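# Press the marked end of the ivory rocker switch

## Task

Push the marked end of the ivory rocker switch down until it latches and remains down, with the switch still lying flat on the table; finish with neither hand in contact with the switch, and keep every drink can, parts box and small stack bin upright.

## Robot and tools

Robot: two 6-joint arms, left_arm and right_arm, each ending in a two-finger gripper. Joint order, used everywhere: waist, shoulder, elbow, wrist pitch, wrist yaw, wrist roll. Stated ranges in rad: waist -2.618 to 3.054, shoulder 0.000 to 3.142, elbow 0.000 to 3.142, wrist pitch -1.571 to 1.571, wrist yaw -1.571 to 1.571, wrist roll -2.094 to 2.094; real ends may differ by up to 0.059. Calibrated bases: left_arm at (+0.035, +0.272, 0) m, right_arm at (+0.005, -0.244, 0) m, both turned only slightly about z. A two-camera stand sits behind the arms.

Frame: all hand positions and orientations use the scene frame. Origin is at table-top height, midway between the nominal bases; +x points out over the table, +y toward left_arm, +z up. end_effector_position (metres) is the point between the finger pads, about 1 cm short of the fingertips; the fingers point along the gripper's +z and open along its y. Printed hand poses may be off by a few cm, more at long reach.

execute_actions(actions, cameras): actions is a list of actions; each action is a table of up to 15 rows, one row per 1/30 s step; a shorter table repeats its final row to fill 15 steps. Each row is one list of 14 numbers in [-1, 1] covering both arms: left_arm's six joint values then its opening, then right_arm's six joint values then its opening. Joint values are offsets, not poses: they count from the Joint targets at the start of that action (not from the previous row), so sending the same offset again moves further. Scale: 1.0 equals 2.224 rad for waist, shoulder and elbow, and 8.485 rad for the three wrist joints. Opening is absolute: +1 fully open, -1 closed. An action wanting a joint more than 0.059 rad beyond its range is refused for both arms. cameras: list of names, ["all"], or [] for none; an empty actions list returns images and full state.

move(target, speed, blend, opening_speed, grip_force, blocking, cameras): target is one 14-number row laid out as above, or a list of up to 15 such rows; every row's joint values are offsets from the same current Joint targets, and openings are absolute. All joints travel together, so hands follow curves and do not avoid obstacles. speed: rad/s of the joint with farthest to go, 0.01 to 12.57, default 0.5, one value or one per target. blend: rad of corner rounding per intermediate target; 0 stops at each. opening_speed: opening change per second on the -1..+1 scale, at least 0.2. grip_force: newtons per pad, 10 to 50, one value or one per arm; it persists. blocking=false returns after about 0.5 s while motion continues. The result adds a move: line, e.g. done, off_target (resting more than 0.035 rad from target), moving, held or fault, plus limits=held if steps were withheld. Faster motion and aiming deeper past a contact both press harder.

wait(seconds 0 to 10): lets time pass holding commands; a running move continues. stop(): brakes the running move. zoom_image(camera, region): camera is cam_head_left or cam_head_right; region [x0, y0, x1, y1] in pixels of its latest full image, at most 504 wide and 504 high. finished_scene(scene): ends the current scene, given its number; irreversible.

Results: Joint positions and Joint velocities give one block per arm in joint order (rad, rad/s), then the pad gap (m; 0.094 fully open). Joint targets are what the next offsets count from. Tool commands show current gripper commands. grip_measured is the opening on the command scale, reading slightly wide when empty. Joint torques are total drive output including gravity, positive toward larger angles, noisy. Action calls also list joint positions at some steps. joint sent to its limit means a joint was clipped at its end; joint command not followed means the clearance check altered a row. MOTOR HOT appears near 75 °C; an OVER-TEMPERATURE FAULT folds that arm away for the rest of the scene.

Motion limits: per step each joint target stays within 0.339 rad (big joints) or 2.2 rad (wrist) of its measured angle, and if targets would place the hand over 200 mm from where it is, they are scaled back. Small changes may not start a joint moving. To end a push, command targets back past the measured positions.

Cameras: cam_head_left and cam_head_right, each 896x504, mounted together near (-0.22, +0.06, 1.03) and (-0.22, -0.08, 1.04), looking down over the table; calibration may be a few mm or a couple degrees off.

Avoid: contact between the two arms or one gripper closing on the other, fast impacts with the table or switch, very hard pushes, tipping the can, box or bin, anything leaving the table, the wrist-camera cable touching things, and long holds against unreachable poses that heat motors. Press the switch gently, then lift clear so nothing touches it at the end.

Each tool is called after "Request:" as a command line: name --argument value for each argument, lists and objects as JSON in quotes; but a table of rows of numbers goes row by row, as --pt "numbers of a row", without its own name.

## Session

Request:
execute_actions --actions '[]'

Scene clock: 0.00 s.
left_arm: end_effector_position=(+0.4306, +0.2970, +0.1019) grip_measured=+1.000 end_effector_quat_wxyz=(+0.594, -0.058, +0.801, +0.043) | right_arm: end_effector_position=(+0.4078, -0.2592, +0.1006) grip_measured=+1.000 end_effector_quat_wxyz=(+0.587, +0.008, +0.810, -0.016)
Joint positions: left_arm=[0.015 1.55 0.343 0.908 -0.141 -0.044 0.094] | right_arm=[-0.012 1.559 0.377 0.866 -0.004 -0.019 0.094]
Joint velocities: within noise
Joint torques (N m): no reading
Heat: left arm: 26 °C; right arm: 30 °C.
Joint targets: left_arm=[0.015 1.542 0.352 0.915 -0.142 -0.045] | right_arm=[-0.012 1.552 0.383 0.873 -0.004 -0.019]
Tool commands: left_gripper/opening=+1.0 right_gripper/opening=+1.0

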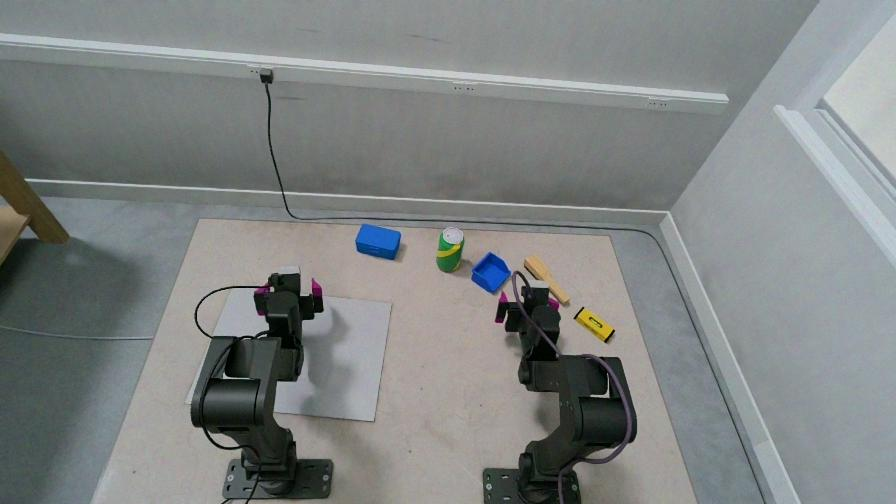

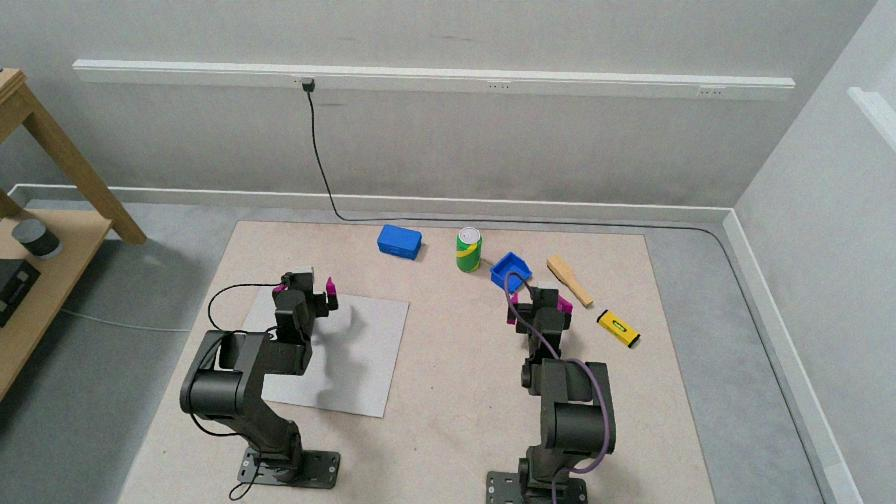

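Request:
zoom_image --camera "cam_head_left" --region '[230, 240, 350, 320]'

Request:
zoom_image --camera "cam_head_right" --region '[250, 240, 370, 320]'

Scaled by 4.200 from the camera's 896x504 image, which has a finer 1280x720 frame.

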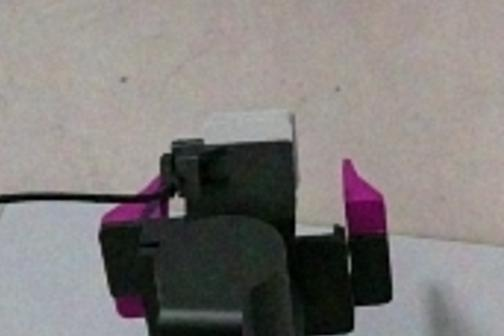

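Scaled by 4.200 from the camera's 896x504 image, which has a finer 1280x720 frame.

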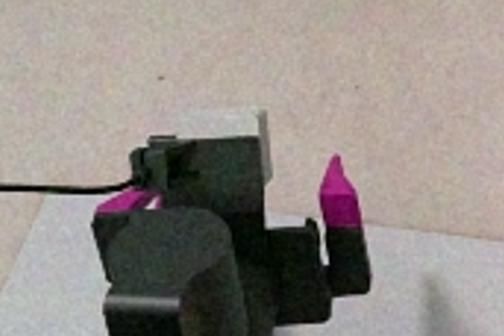

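Request:
zoom_image --camera "cam_head_left" --region '[460, 240, 640, 360]'

Request:
zoom_image --camera "cam_head_right" --region '[480, 240, 660, 360]'

Request:
zoom_image --camera "cam_head_left" --region '[160, 270, 420, 450]'

Request:
zoom_image --camera "cam_head_right" --region '[180, 270, 440, 450]'

Scaled by 2.800 from the camera's 896x504 image, which has a finer 1280x720 frame.

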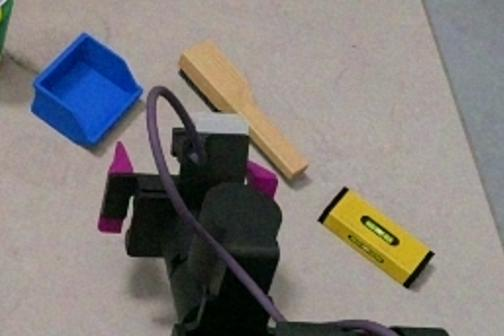

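Scaled by 2.800 from the camera's 896x504 image, which has a finer 1280x720 frame.

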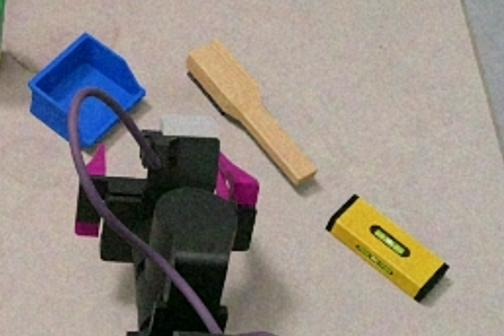

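Scaled by 1.938 from the camera's 896x504 image, which has a finer 1280x720 frame.

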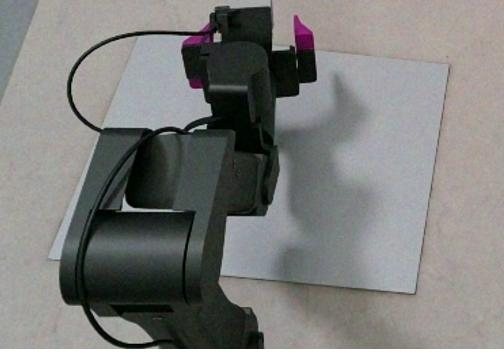

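Scaled by 1.938 from the camera's 896x504 image, which has a finer 1280x720 frame.

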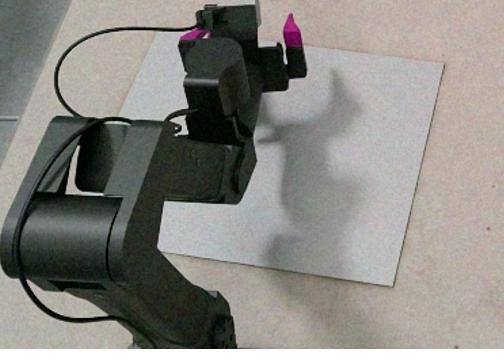

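Request:
move --target '[0.27, -0.225, 0, 0, 0, 0, 1, -0.27, -0.225, 0, 0, 0, 0, 1]' --speed 0.6 --cameras '["all"]'

Scene clock: 13.20 s.
left_arm: end_effector_position=(+0.3180, +0.4938, +0.2823) grip_measured=+1.000 end_effector_quat_wxyz=(+0.731, -0.249, +0.584, +0.251) | right_arm: end_effector_position=(+0.2996, -0.4613, +0.2832) grip_measured=+1.000 end_effector_quat_wxyz=(+0.724, +0.196, +0.613, -0.246)
Joint positions: left_arm=[0.61 1.056 0.343 0.91 -0.14 -0.044 0.094] | right_arm=[-0.609 1.064 0.377 0.86 -0.001 -0.019 0.094]
Joint torques (N m): left_arm=[0.47 -3.21 8.53 2.16 0.03 -0.04] | right_arm=[-0.39 -2.63 8.09 2.15 -0.05 -0.02]
Heat: left arm: 27 °C; right arm: 32 °C.
Joint targets: left_arm=[0.615 1.041 0.352 0.915 -0.142 -0.045] | right_arm=[-0.613 1.052 0.383 0.873 -0.004 -0.019]
move: done

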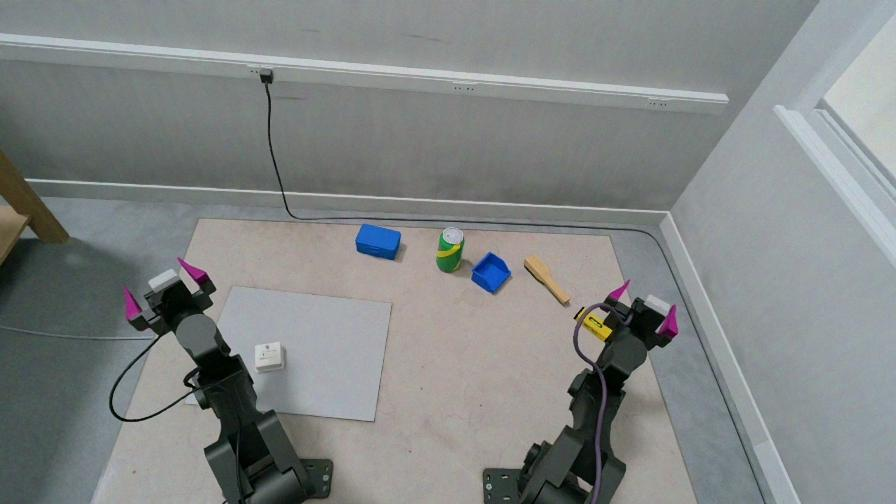

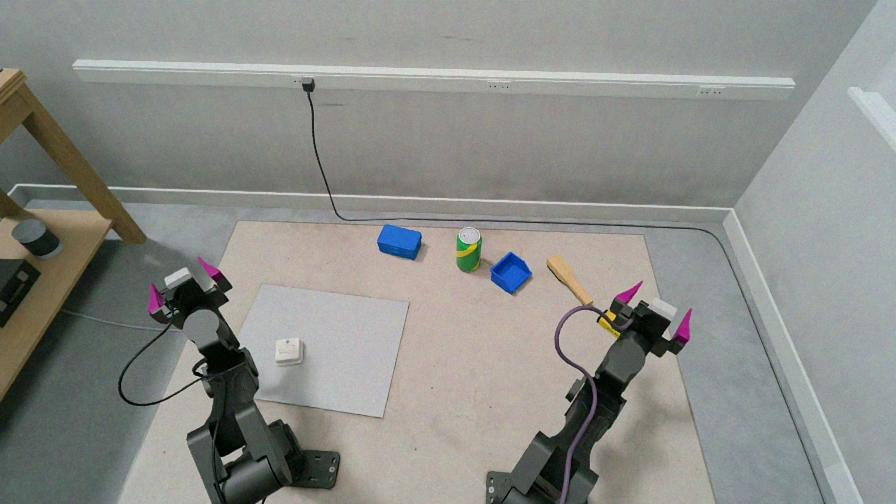

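Request:
zoom_image --camera "cam_head_left" --region '[240, 330, 300, 380]'

Request:
zoom_image --camera "cam_head_right" --region '[260, 325, 320, 375]'

Scaled by 8.400 from the camera's 896x504 image, which has a finer 1280x720 frame.

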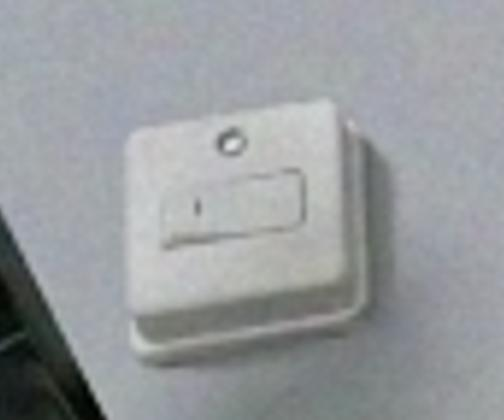

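Scaled by 8.400 from the camera's 896x504 image, which has a finer 1280x720 frame.

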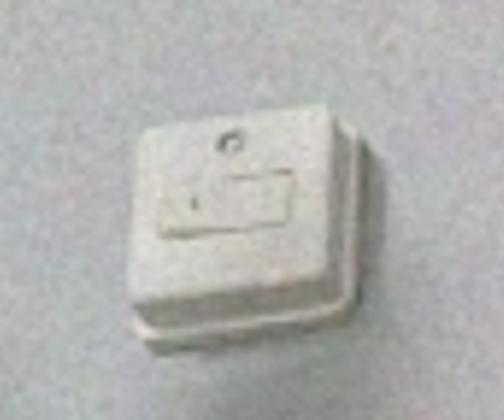

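Request:
move --target '[-0.1911, 0.187, 0.3449, -0.2532, 0.0167, 0.0053, -1, 0, 0, 0, 0, 0, 0, 1]' --speed 0.8 --opening_speed 1.0 --cameras '["all"]'

Scene clock: 33.33 s.
left_arm: end_effector_position=(+0.2660, +0.3164, +0.1017) grip_measured=-0.995 end_effector_quat_wxyz=(-0.004, -0.094, +0.996, +0.005) | right_arm: end_effector_position=(+0.2996, -0.4613, +0.2832) grip_measured=+1.000 end_effector_quat_wxyz=(+0.724, +0.196, +0.613, -0.246)
Joint positions: left_arm=[0.195 1.444 1.091 -1.224 -0.011 -0.011 0] | right_arm=[-0.609 1.064 0.377 0.86 -0.001 -0.019 0.094]
Joint torques (N m): left_arm=[-0.54 -3.38 9.44 0.42 0.13 0.07] | right_arm=[-0.39 -2.65 7.99 2.15 -0.05 -0.02]
Heat: left arm: 29 °C; right arm: 33 °C.
Joint targets: left_arm=[0.190 1.457 1.119 -1.233 0.000 0.000] | right_arm=[-0.613 1.052 0.383 0.873 -0.004 -0.019]
move: done

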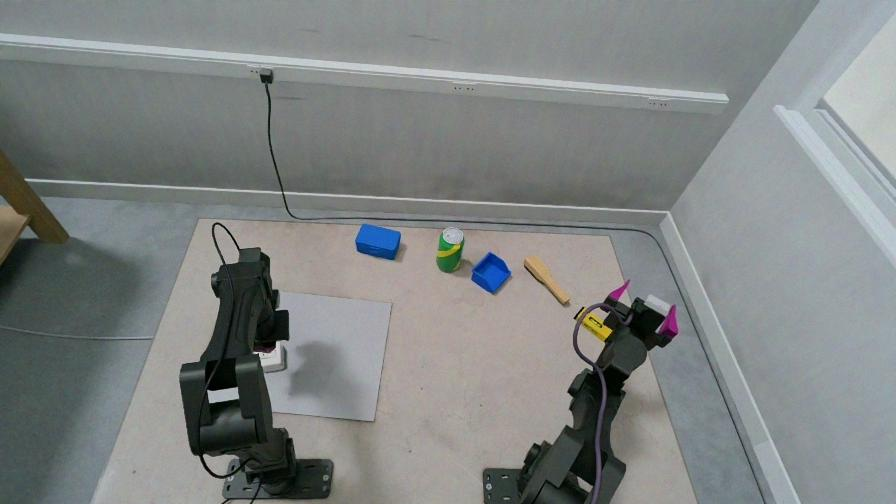

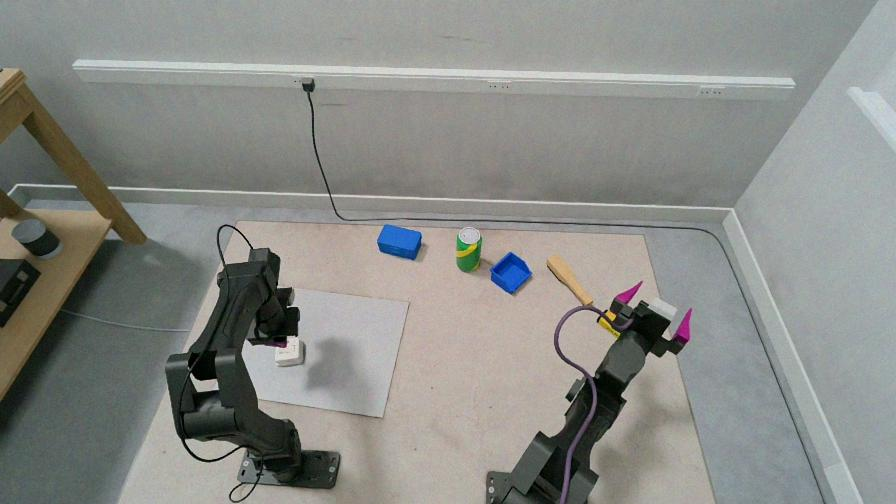

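Request:
zoom_image --camera "cam_head_right" --region '[220, 280, 340, 400]'

Request:
zoom_image --camera "cam_head_left" --region '[220, 280, 340, 400]'

Scaled by 4.200 from the camera's 896x504 image, which has a finer 1280x720 frame.

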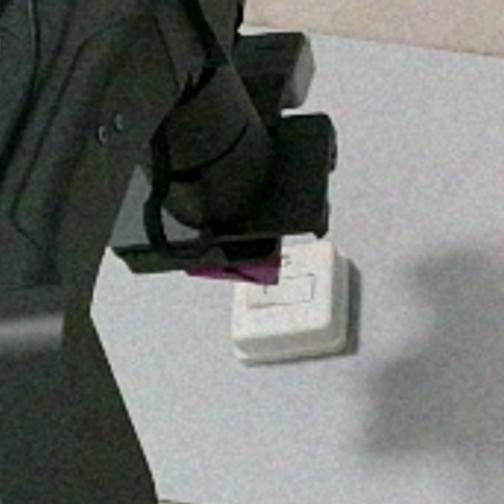

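Scaled by 4.200 from the camera's 896x504 image, which has a finer 1280x720 frame.

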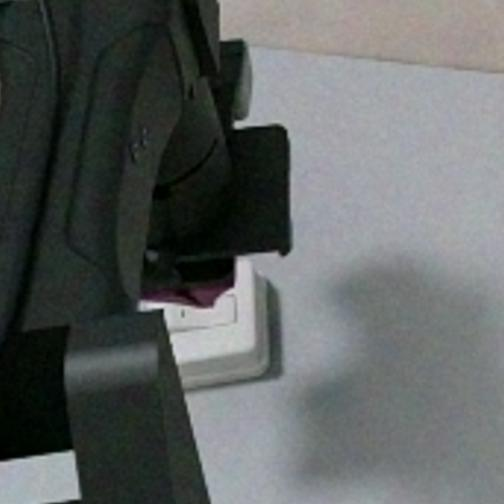

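Request:
zoom_image --camera "cam_head_right" --region '[590, 260, 710, 380]'

Request:
zoom_image --camera "cam_head_right" --region '[250, 320, 310, 380]'

Request:
zoom_image --camera "cam_head_left" --region '[240, 325, 300, 385]'

Scaled by 4.200 from the camera's 896x504 image, which has a finer 1280x720 frame.

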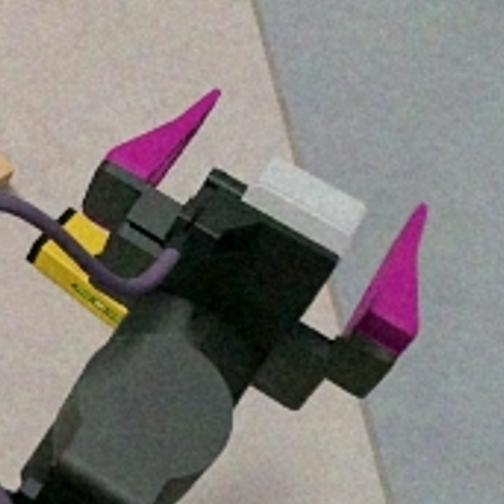

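Scaled by 8.400 from the camera's 896x504 image, which has a finer 1280x720 frame.

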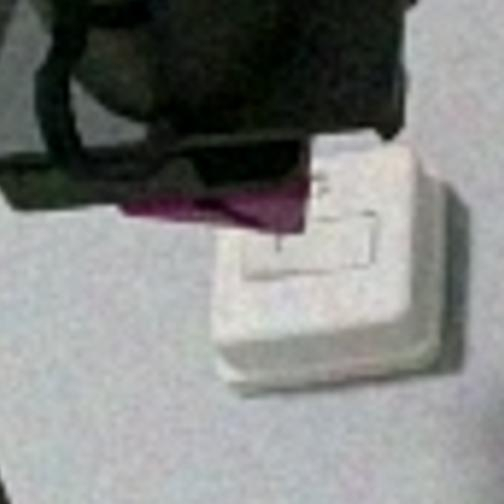

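Scaled by 8.400 from the camera's 896x504 image, which has a finer 1280x720 frame.

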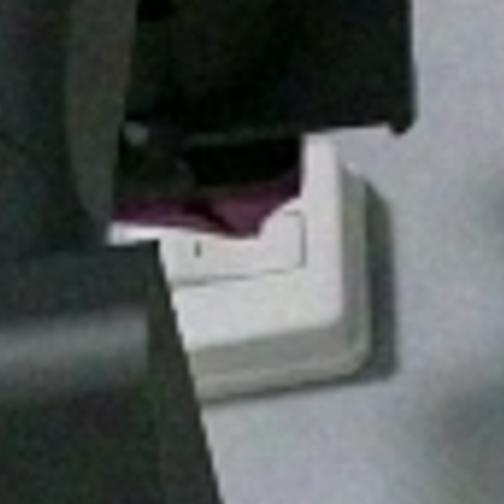

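Request:
move --target '[0, 0, 0, 0, 0, 0, -0.3, 0, 0, 0, 0, 0, 0, 1]' --speed 0.8 --opening_speed 1.0 --cameras '["all"]'

Request:
zoom_image --camera "cam_head_right" --region '[250, 320, 310, 380]'

Request:
zoom_image --camera "cam_head_left" --region '[240, 325, 300, 385]'

Scene clock: 48.10 s.
left_arm: end_effector_position=(+0.2658, +0.3163, +0.1017) grip_measured=-0.301 end_effector_quat_wxyz=(-0.004, -0.094, +0.996, +0.005) | right_arm: end_effector_position=(+0.2996, -0.4613, +0.2832) grip_measured=+1.000 end_effector_quat_wxyz=(+0.724, +0.196, +0.613, -0.246)
Joint positions: left_arm=[0.195 1.444 1.091 -1.225 -0.011 -0.01 0.033] | right_arm=[-0.609 1.064 0.377 0.86 -0.001 -0.019 0.094]
Joint torques (N m): left_arm=[-0.55 -3.28 9.54 0.45 0.13 0.06] | right_arm=[-0.39 -2.65 8.01 2.15 -0.05 -0.02]
Heat: left arm: 29 °C; right arm: 34 °C.
Joint targets: left_arm=[0.190 1.457 1.119 -1.234 0.000 0.000] | right_arm=[-0.613 1.052 0.383 0.873 -0.004 -0.019]
move: done

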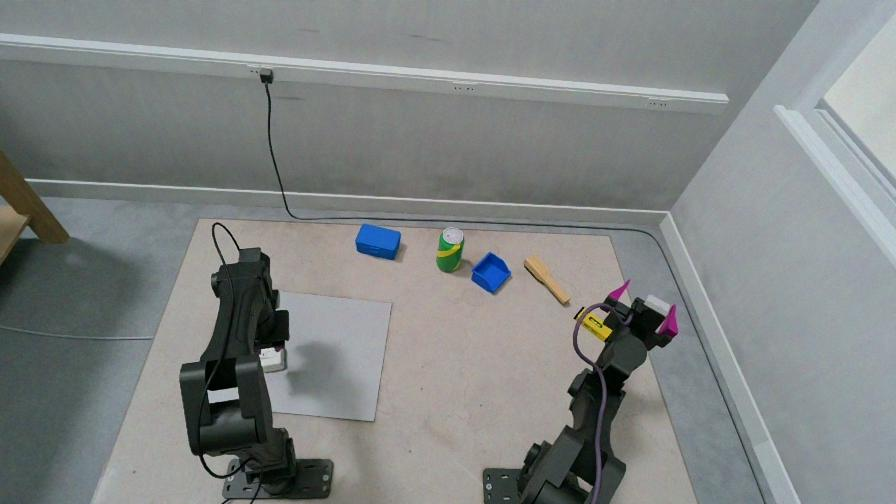

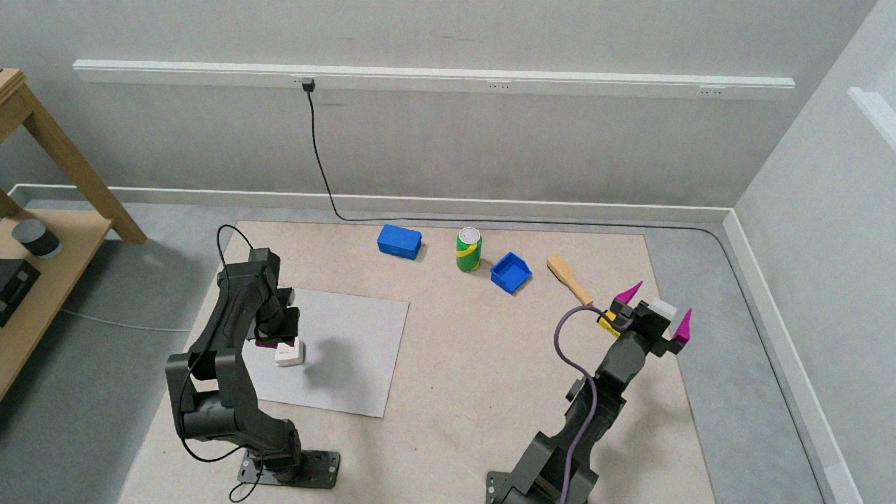

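Scaled by 8.400 from the camera's 896x504 image, which has a finer 1280x720 frame.

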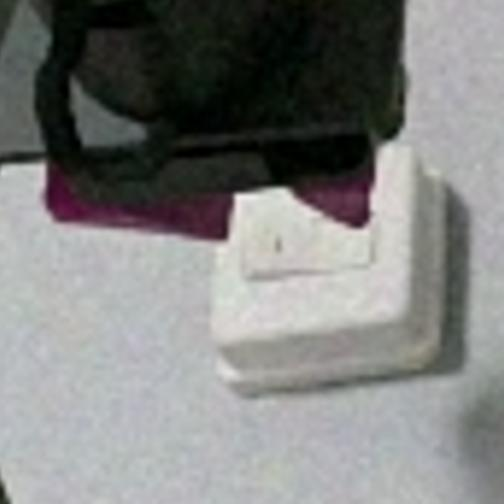

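Scaled by 8.400 from the camera's 896x504 image, which has a finer 1280x720 frame.

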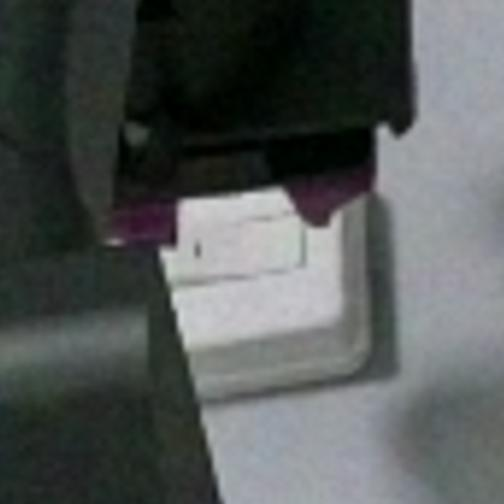

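Request:
move --target '[0.0511, 0.06596, 0.0004, 0.01816, 0, 0, -1, 0, 0, 0, 0, 0, 0, 1]' --speed 0.3 --opening_speed 1.0 --cameras '["all"]'

Request:
zoom_image --camera "cam_head_right" --region '[250, 320, 310, 380]'

Request:
zoom_image --camera "cam_head_left" --region '[240, 325, 300, 385]'

Scene clock: 74.17 s.
left_arm: end_effector_position=(+0.2878, +0.3477, +0.0680) grip_measured=-0.995 end_effector_quat_wxyz=(-0.011, -0.145, +0.989, +0.003) | right_arm: end_effector_position=(+0.2996, -0.4613, +0.2832) grip_measured=+1.000 end_effector_quat_wxyz=(+0.724, +0.196, +0.613, -0.246)
Joint positions: left_arm=[0.3 1.592 1.095 -1.095 -0.008 -0.01 0] | right_arm=[-0.609 1.064 0.377 0.86 -0.001 -0.019 0.094]
Joint torques (N m): left_arm=[0.31 -4.74 8.95 0.63 0.09 0.08] | right_arm=[-0.39 -2.65 7.98 2.15 -0.05 -0.02]
Heat: left arm: 30 °C; right arm: 34 °C.
Joint targets: left_arm=[0.304 1.604 1.120 -1.080 0.000 0.000] | right_arm=[-0.613 1.052 0.383 0.873 -0.004 -0.019]
move: done

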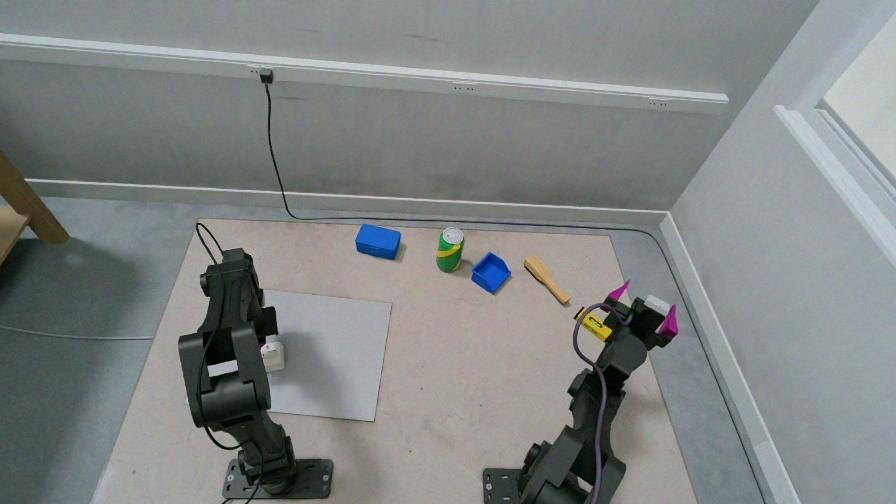

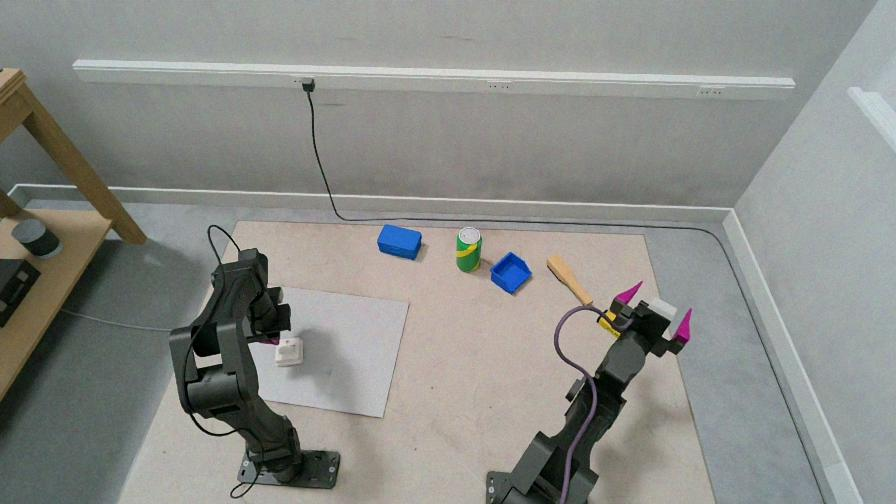

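Scaled by 8.400 from the camera's 896x504 image, which has a finer 1280x720 frame.

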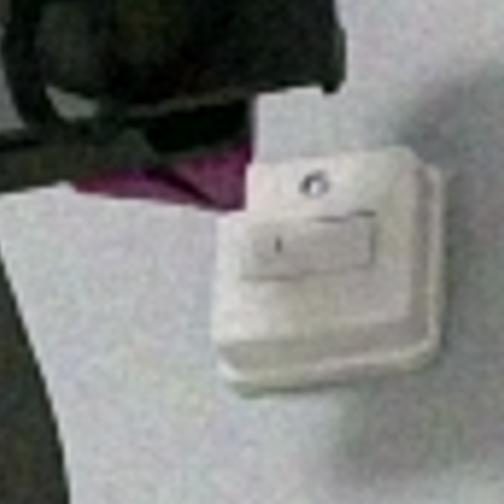

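Scaled by 8.400 from the camera's 896x504 image, which has a finer 1280x720 frame.

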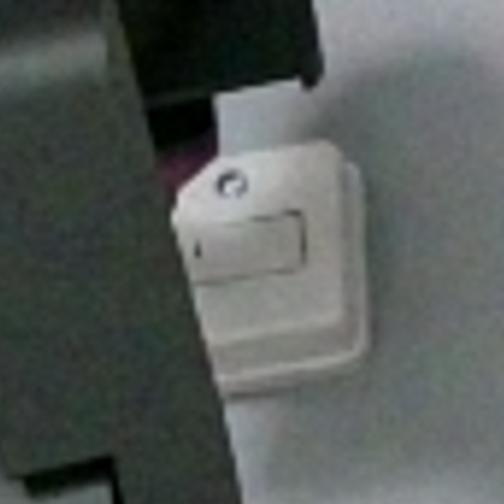

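Request:
move --target '[0.0033, 0.0009, -0.0310, 0.01084, 0, 0, -1, 0, 0, 0, 0, 0, 0, 1]' --speed 0.1 --cameras '["all"]'

Request:
zoom_image --camera "cam_head_right" --region '[250, 320, 310, 380]'

Scene clock: 85.43 s.
left_arm: end_effector_position=(+0.2980, +0.3516, +0.0589) grip_measured=-0.995 end_effector_quat_wxyz=(+0.016, -0.147, +0.989, +0.006) | right_arm: end_effector_position=(+0.2996, -0.4613, +0.2832) grip_measured=+1.000 end_effector_quat_wxyz=(+0.724, +0.196, +0.613, -0.246)
Joint positions: left_arm=[0.303 1.592 1.057 -1.003 -0.008 -0.01 0] | right_arm=[-0.609 1.064 0.377 0.86 -0.001 -0.019 0.094]
Joint torques (N m): left_arm=[0.69 -4.66 5.97 0.73 0.09 0.07] | right_arm=[-0.39 -2.65 8.01 2.15 -0.05 -0.02]
Heat: left arm: 29 °C; right arm: 35 °C.
Joint targets: left_arm=[0.311 1.606 1.051 -0.988 0.000 0.000] | right_arm=[-0.613 1.052 0.383 0.873 -0.004 -0.019]
move: done

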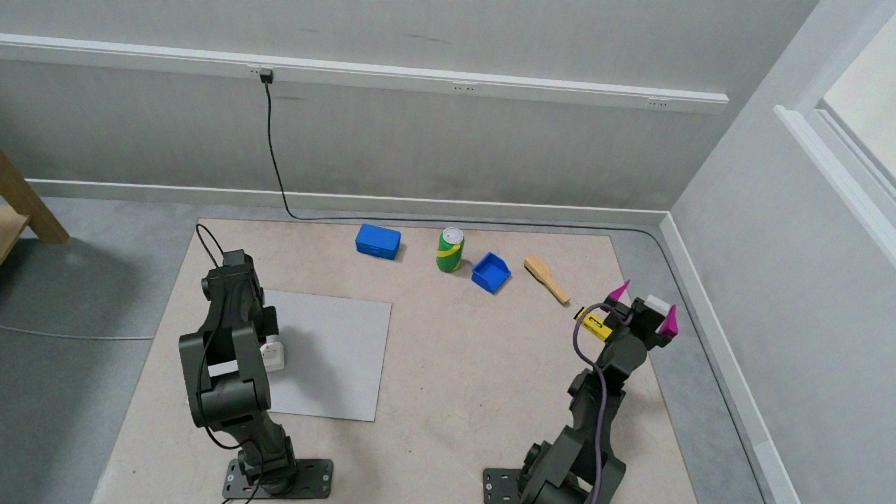

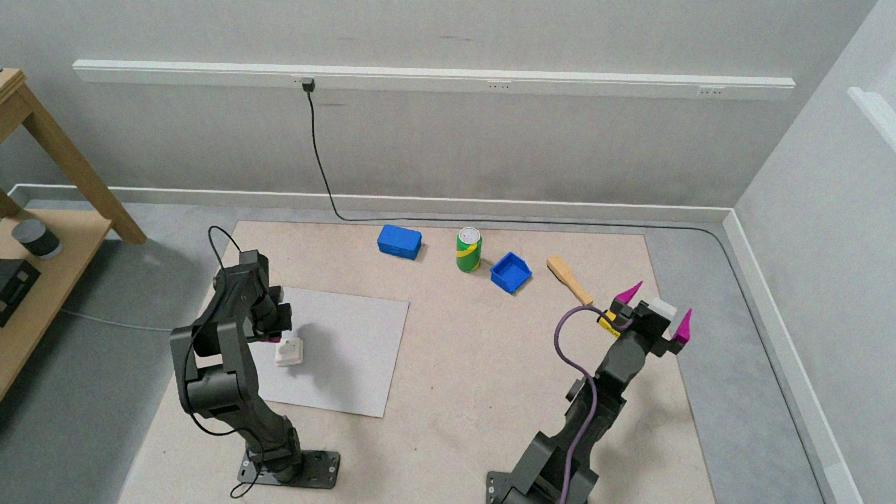

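Scaled by 8.400 from the camera's 896x504 image, which has a finer 1280x720 frame.

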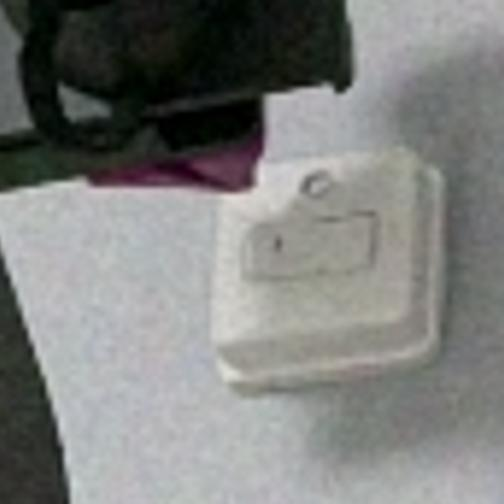

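Request:
move --target '[0.00225, 0.0009, -0.0227, 0.00372, 0, 0, -1, 0, 0, 0, 0, 0, 0, 1]' --speed 0.1 --cameras '["all"]'

Request:
zoom_image --camera "cam_head_right" --region '[250, 320, 310, 380]'

Scene clock: 89.63 s.
left_arm: end_effector_position=(+0.2890, +0.3508, +0.0466) grip_measured=-0.995 end_effector_quat_wxyz=(+0.006, -0.150, +0.989, +0.005) | right_arm: end_effector_position=(+0.2996, -0.4613, +0.2832) grip_measured=+1.000 end_effector_quat_wxyz=(+0.724, +0.196, +0.613, -0.246)
Joint positions: left_arm=[0.309 1.592 1.006 -0.971 -0.008 -0.01 0] | right_arm=[-0.609 1.064 0.377 0.86 -0.001 -0.019 0.094]
Joint torques (N m): left_arm=[0.4 -4.29 5.89 0.72 0.08 0.09] | right_arm=[-0.39 -2.65 7.99 2.15 -0.05 -0.02]
Heat: left arm: 29 °C; right arm: 35 °C.
Joint targets: left_arm=[0.316 1.608 1.000 -0.956 0.000 0.000] | right_arm=[-0.613 1.052 0.383 0.873 -0.004 -0.019]
move: done

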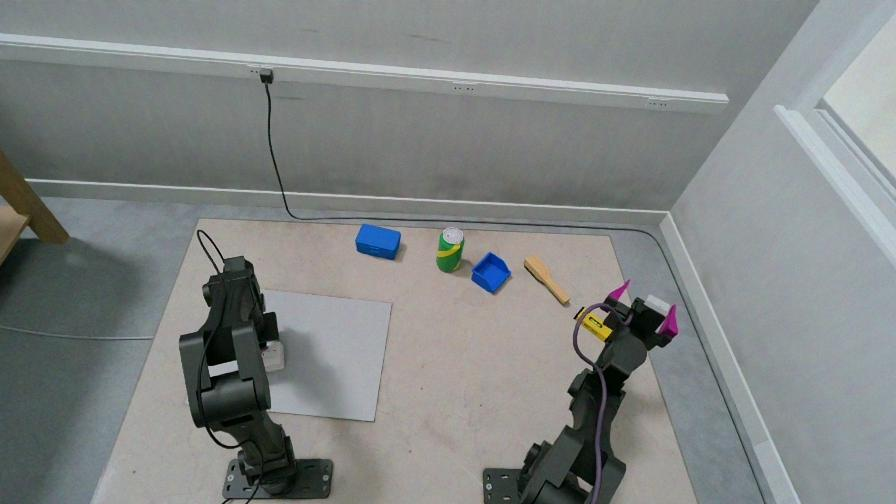

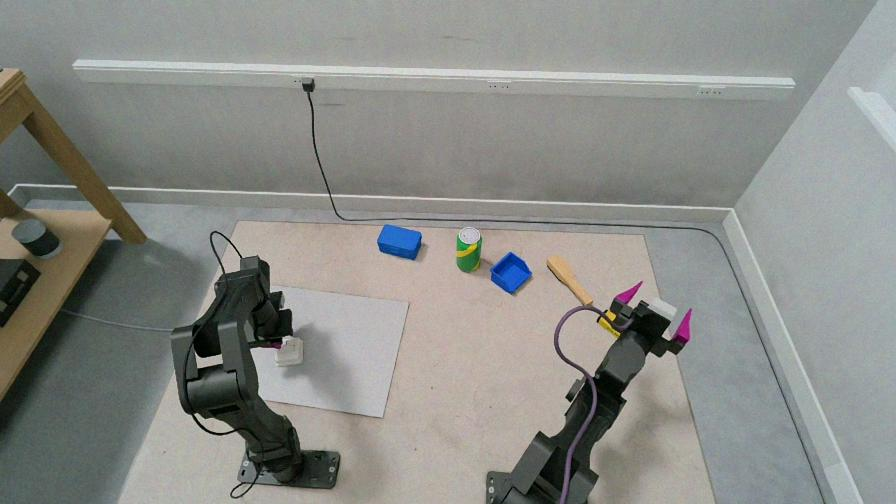

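Scaled by 8.400 from the camera's 896x504 image, which has a finer 1280x720 frame.

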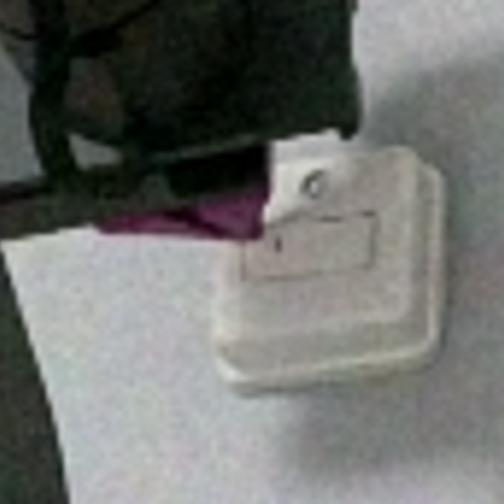

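Request:
move --target '[0.0046, 0.0063, -0.0085, 0.0039, 0, 0, -1, 0, 0, 0, 0, 0, 0, 1]' --speed 0.08 --cameras '["cam_head_right", "cam_head_left"]'

Request:
zoom_image --camera "cam_head_right" --region '[250, 320, 310, 380]'

Scene clock: 94.17 s.
left_arm: end_effector_position=(+0.2889, +0.3526, +0.0428) grip_measured=-0.995 end_effector_quat_wxyz=(+0.006, -0.155, +0.988, +0.003) | right_arm: end_effector_position=(+0.2996, -0.4613, +0.2832) grip_measured=+1.000 end_effector_quat_wxyz=(+0.724, +0.196, +0.613, -0.246)
Joint positions: left_arm=[0.318 1.599 0.997 -0.955 -0.005 -0.01 0] | right_arm=[-0.609 1.064 0.377 0.86 -0.001 -0.019 0.094]
Joint torques (N m): left_arm=[0.55 -3.81 5.04 0.88 0.06 0.08] | right_arm=[-0.39 -2.63 7.99 2.15 -0.05 -0.02]
Heat: left arm: 29 °C; right arm: 35 °C.
Joint targets: left_arm=[0.326 1.622 0.982 -0.923 0.000 0.000] | right_arm=[-0.613 1.052 0.383 0.873 -0.004 -0.019]
move: done

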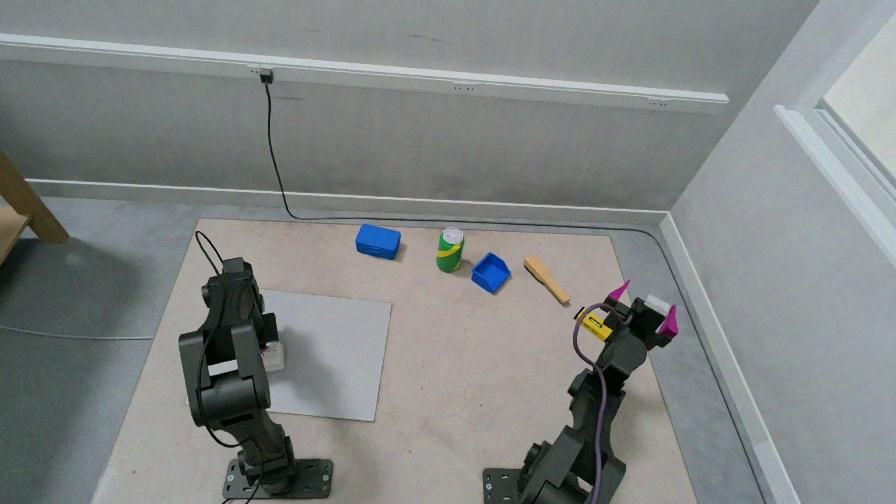

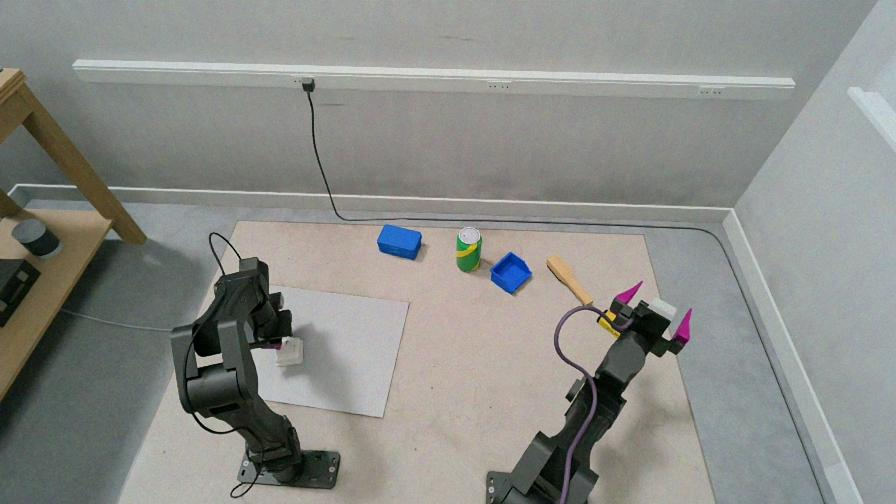

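Scaled by 8.400 from the camera's 896x504 image, which has a finer 1280x720 frame.

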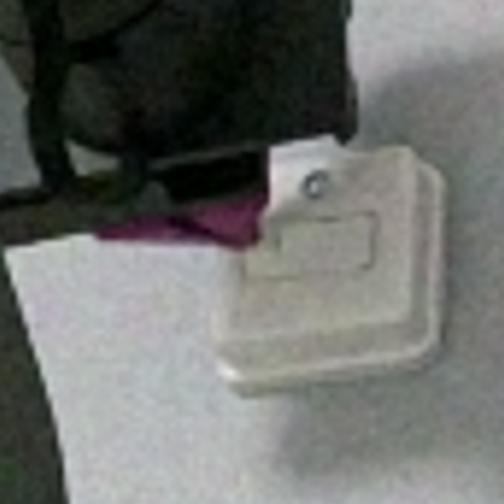

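Request:
move --target '[0, 0.0031, -0.0045, 0.00195, 0, 0, -1, 0, 0, 0, 0, 0, 0, 1]' --speed 0.05 --cameras '["cam_head_right", "cam_head_left"]'

Request:
zoom_image --camera "cam_head_right" --region '[250, 320, 310, 380]'

Scene clock: 97.67 s.
left_arm: end_effector_position=(+0.2890, +0.3533, +0.0369) grip_measured=-0.995 end_effector_quat_wxyz=(+0.006, -0.156, +0.988, +0.003) | right_arm: end_effector_position=(+0.2996, -0.4613, +0.2832) grip_measured=+1.000 end_effector_quat_wxyz=(+0.724, +0.196, +0.613, -0.246)
Joint positions: left_arm=[0.321 1.609 0.982 -0.931 -0.005 -0.01 0] | right_arm=[-0.609 1.064 0.377 0.86 -0.001 -0.019 0.094]
Joint torques (N m): left_arm=[0.44 -4.15 5.38 0.83 0.07 0.07] | right_arm=[-0.39 -2.63 7.99 2.16 -0.05 -0.03]
Heat: left arm: 28 °C; right arm: 35 °C.
Joint targets: left_arm=[0.326 1.629 0.972 -0.906 0.000 0.000] | right_arm=[-0.613 1.052 0.383 0.873 -0.004 -0.019]
move: done

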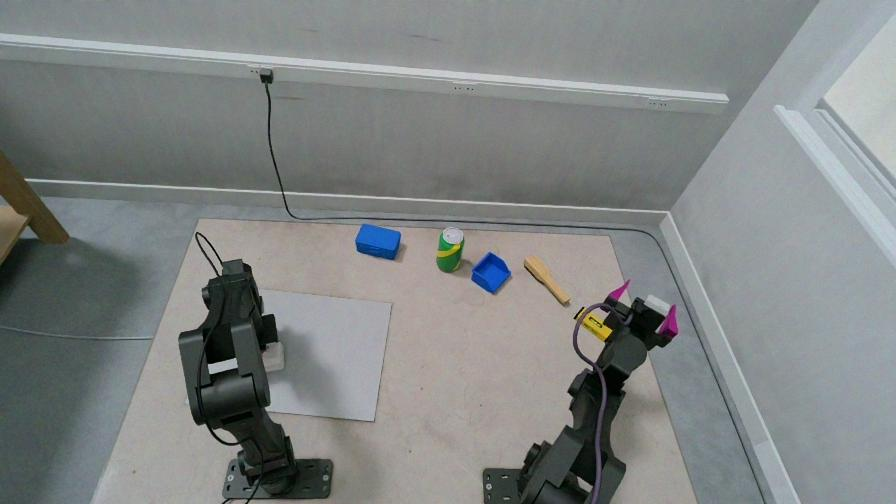

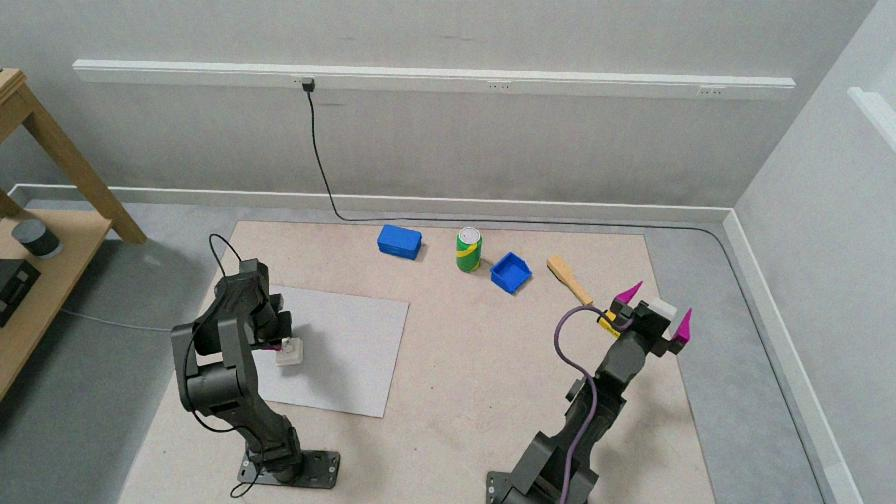

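Scaled by 8.400 from the camera's 896x504 image, which has a finer 1280x720 frame.

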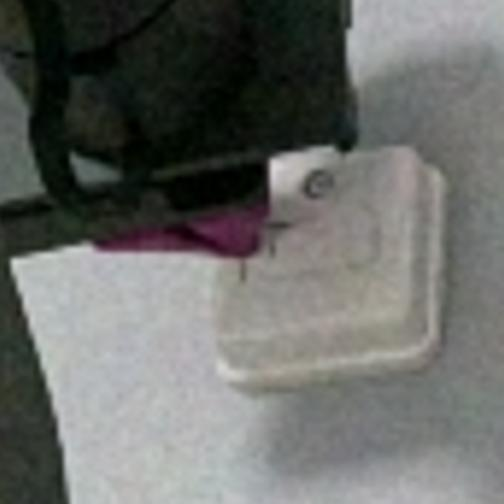

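Request:
move --pt "0 -0.004 0.025 -0.004 0 0 -1 0 0 0 0 0 0 1" --pt "0 -0.0117 0.0665 -0.0205 0 0 -1 0 0 0 0 0 0 1" --speed 0.15 --blend 0.02 --cameras '["cam_head_right", "cam_head_left"]'

Request:
zoom_image --camera "cam_head_right" --region '[250, 320, 310, 380]'

Request:
zoom_image --camera "cam_head_left" --region '[240, 325, 300, 385]'

Scene clock: 102.33 s.
left_arm: end_effector_position=(+0.2907, +0.3538, +0.0633) grip_measured=-0.995 end_effector_quat_wxyz=(-0.008, -0.156, +0.988, +0.001) | right_arm: end_effector_position=(+0.2996, -0.4613, +0.2832) grip_measured=+1.000 end_effector_quat_wxyz=(+0.724, +0.196, +0.613, -0.246)
Joint positions: left_arm=[0.321 1.609 1.094 -1.071 -0.005 -0.01 0] | right_arm=[-0.609 1.064 0.377 0.86 -0.001 -0.019 0.094]
Joint torques (N m): left_arm=[0.51 -6.22 9.05 0.42 0.08 0.06] | right_arm=[-0.39 -2.63 8.01 2.15 -0.05 -0.02]
Heat: left arm: 28 °C; right arm: 35 °C.
Joint targets: left_arm=[0.326 1.603 1.119 -1.080 0.000 0.000] | right_arm=[-0.613 1.052 0.383 0.873 -0.004 -0.019]
move: done

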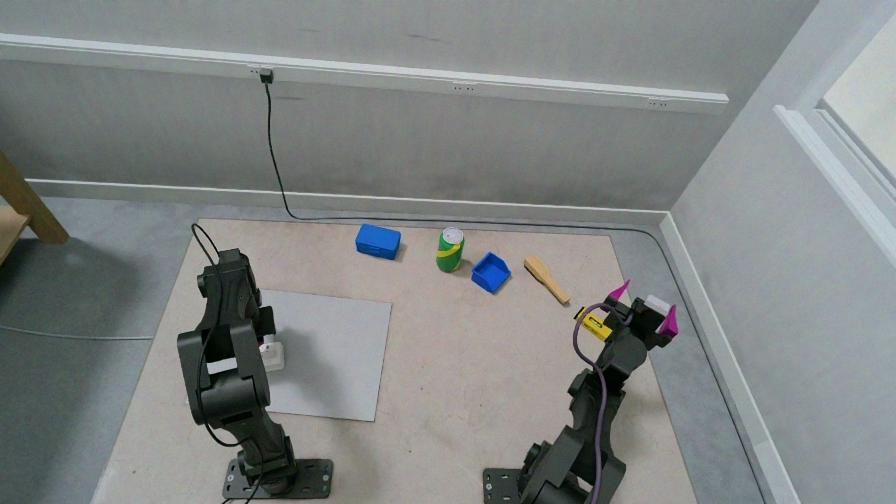

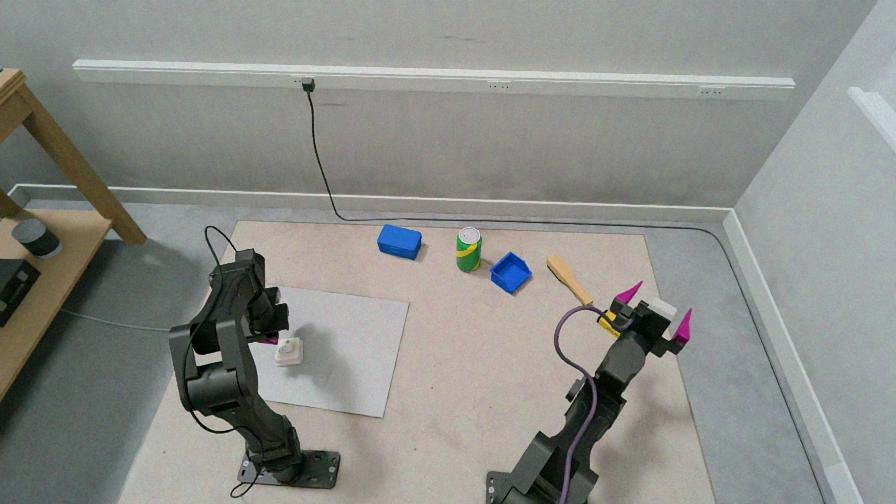

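Scaled by 8.400 from the camera's 896x504 image, which has a finer 1280x720 frame.

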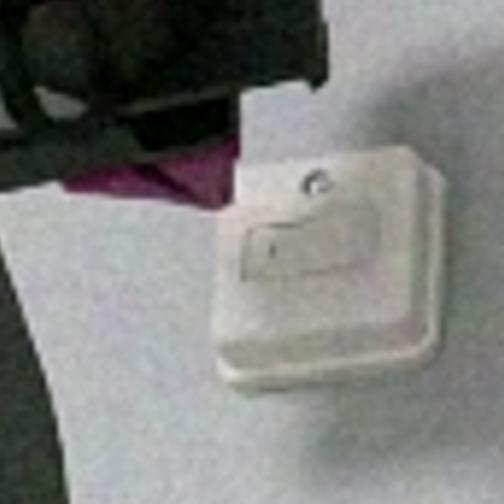

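Scaled by 8.400 from the camera's 896x504 image, which has a finer 1280x720 frame.

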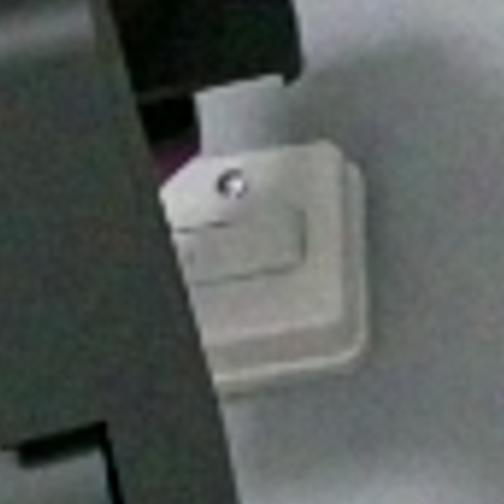

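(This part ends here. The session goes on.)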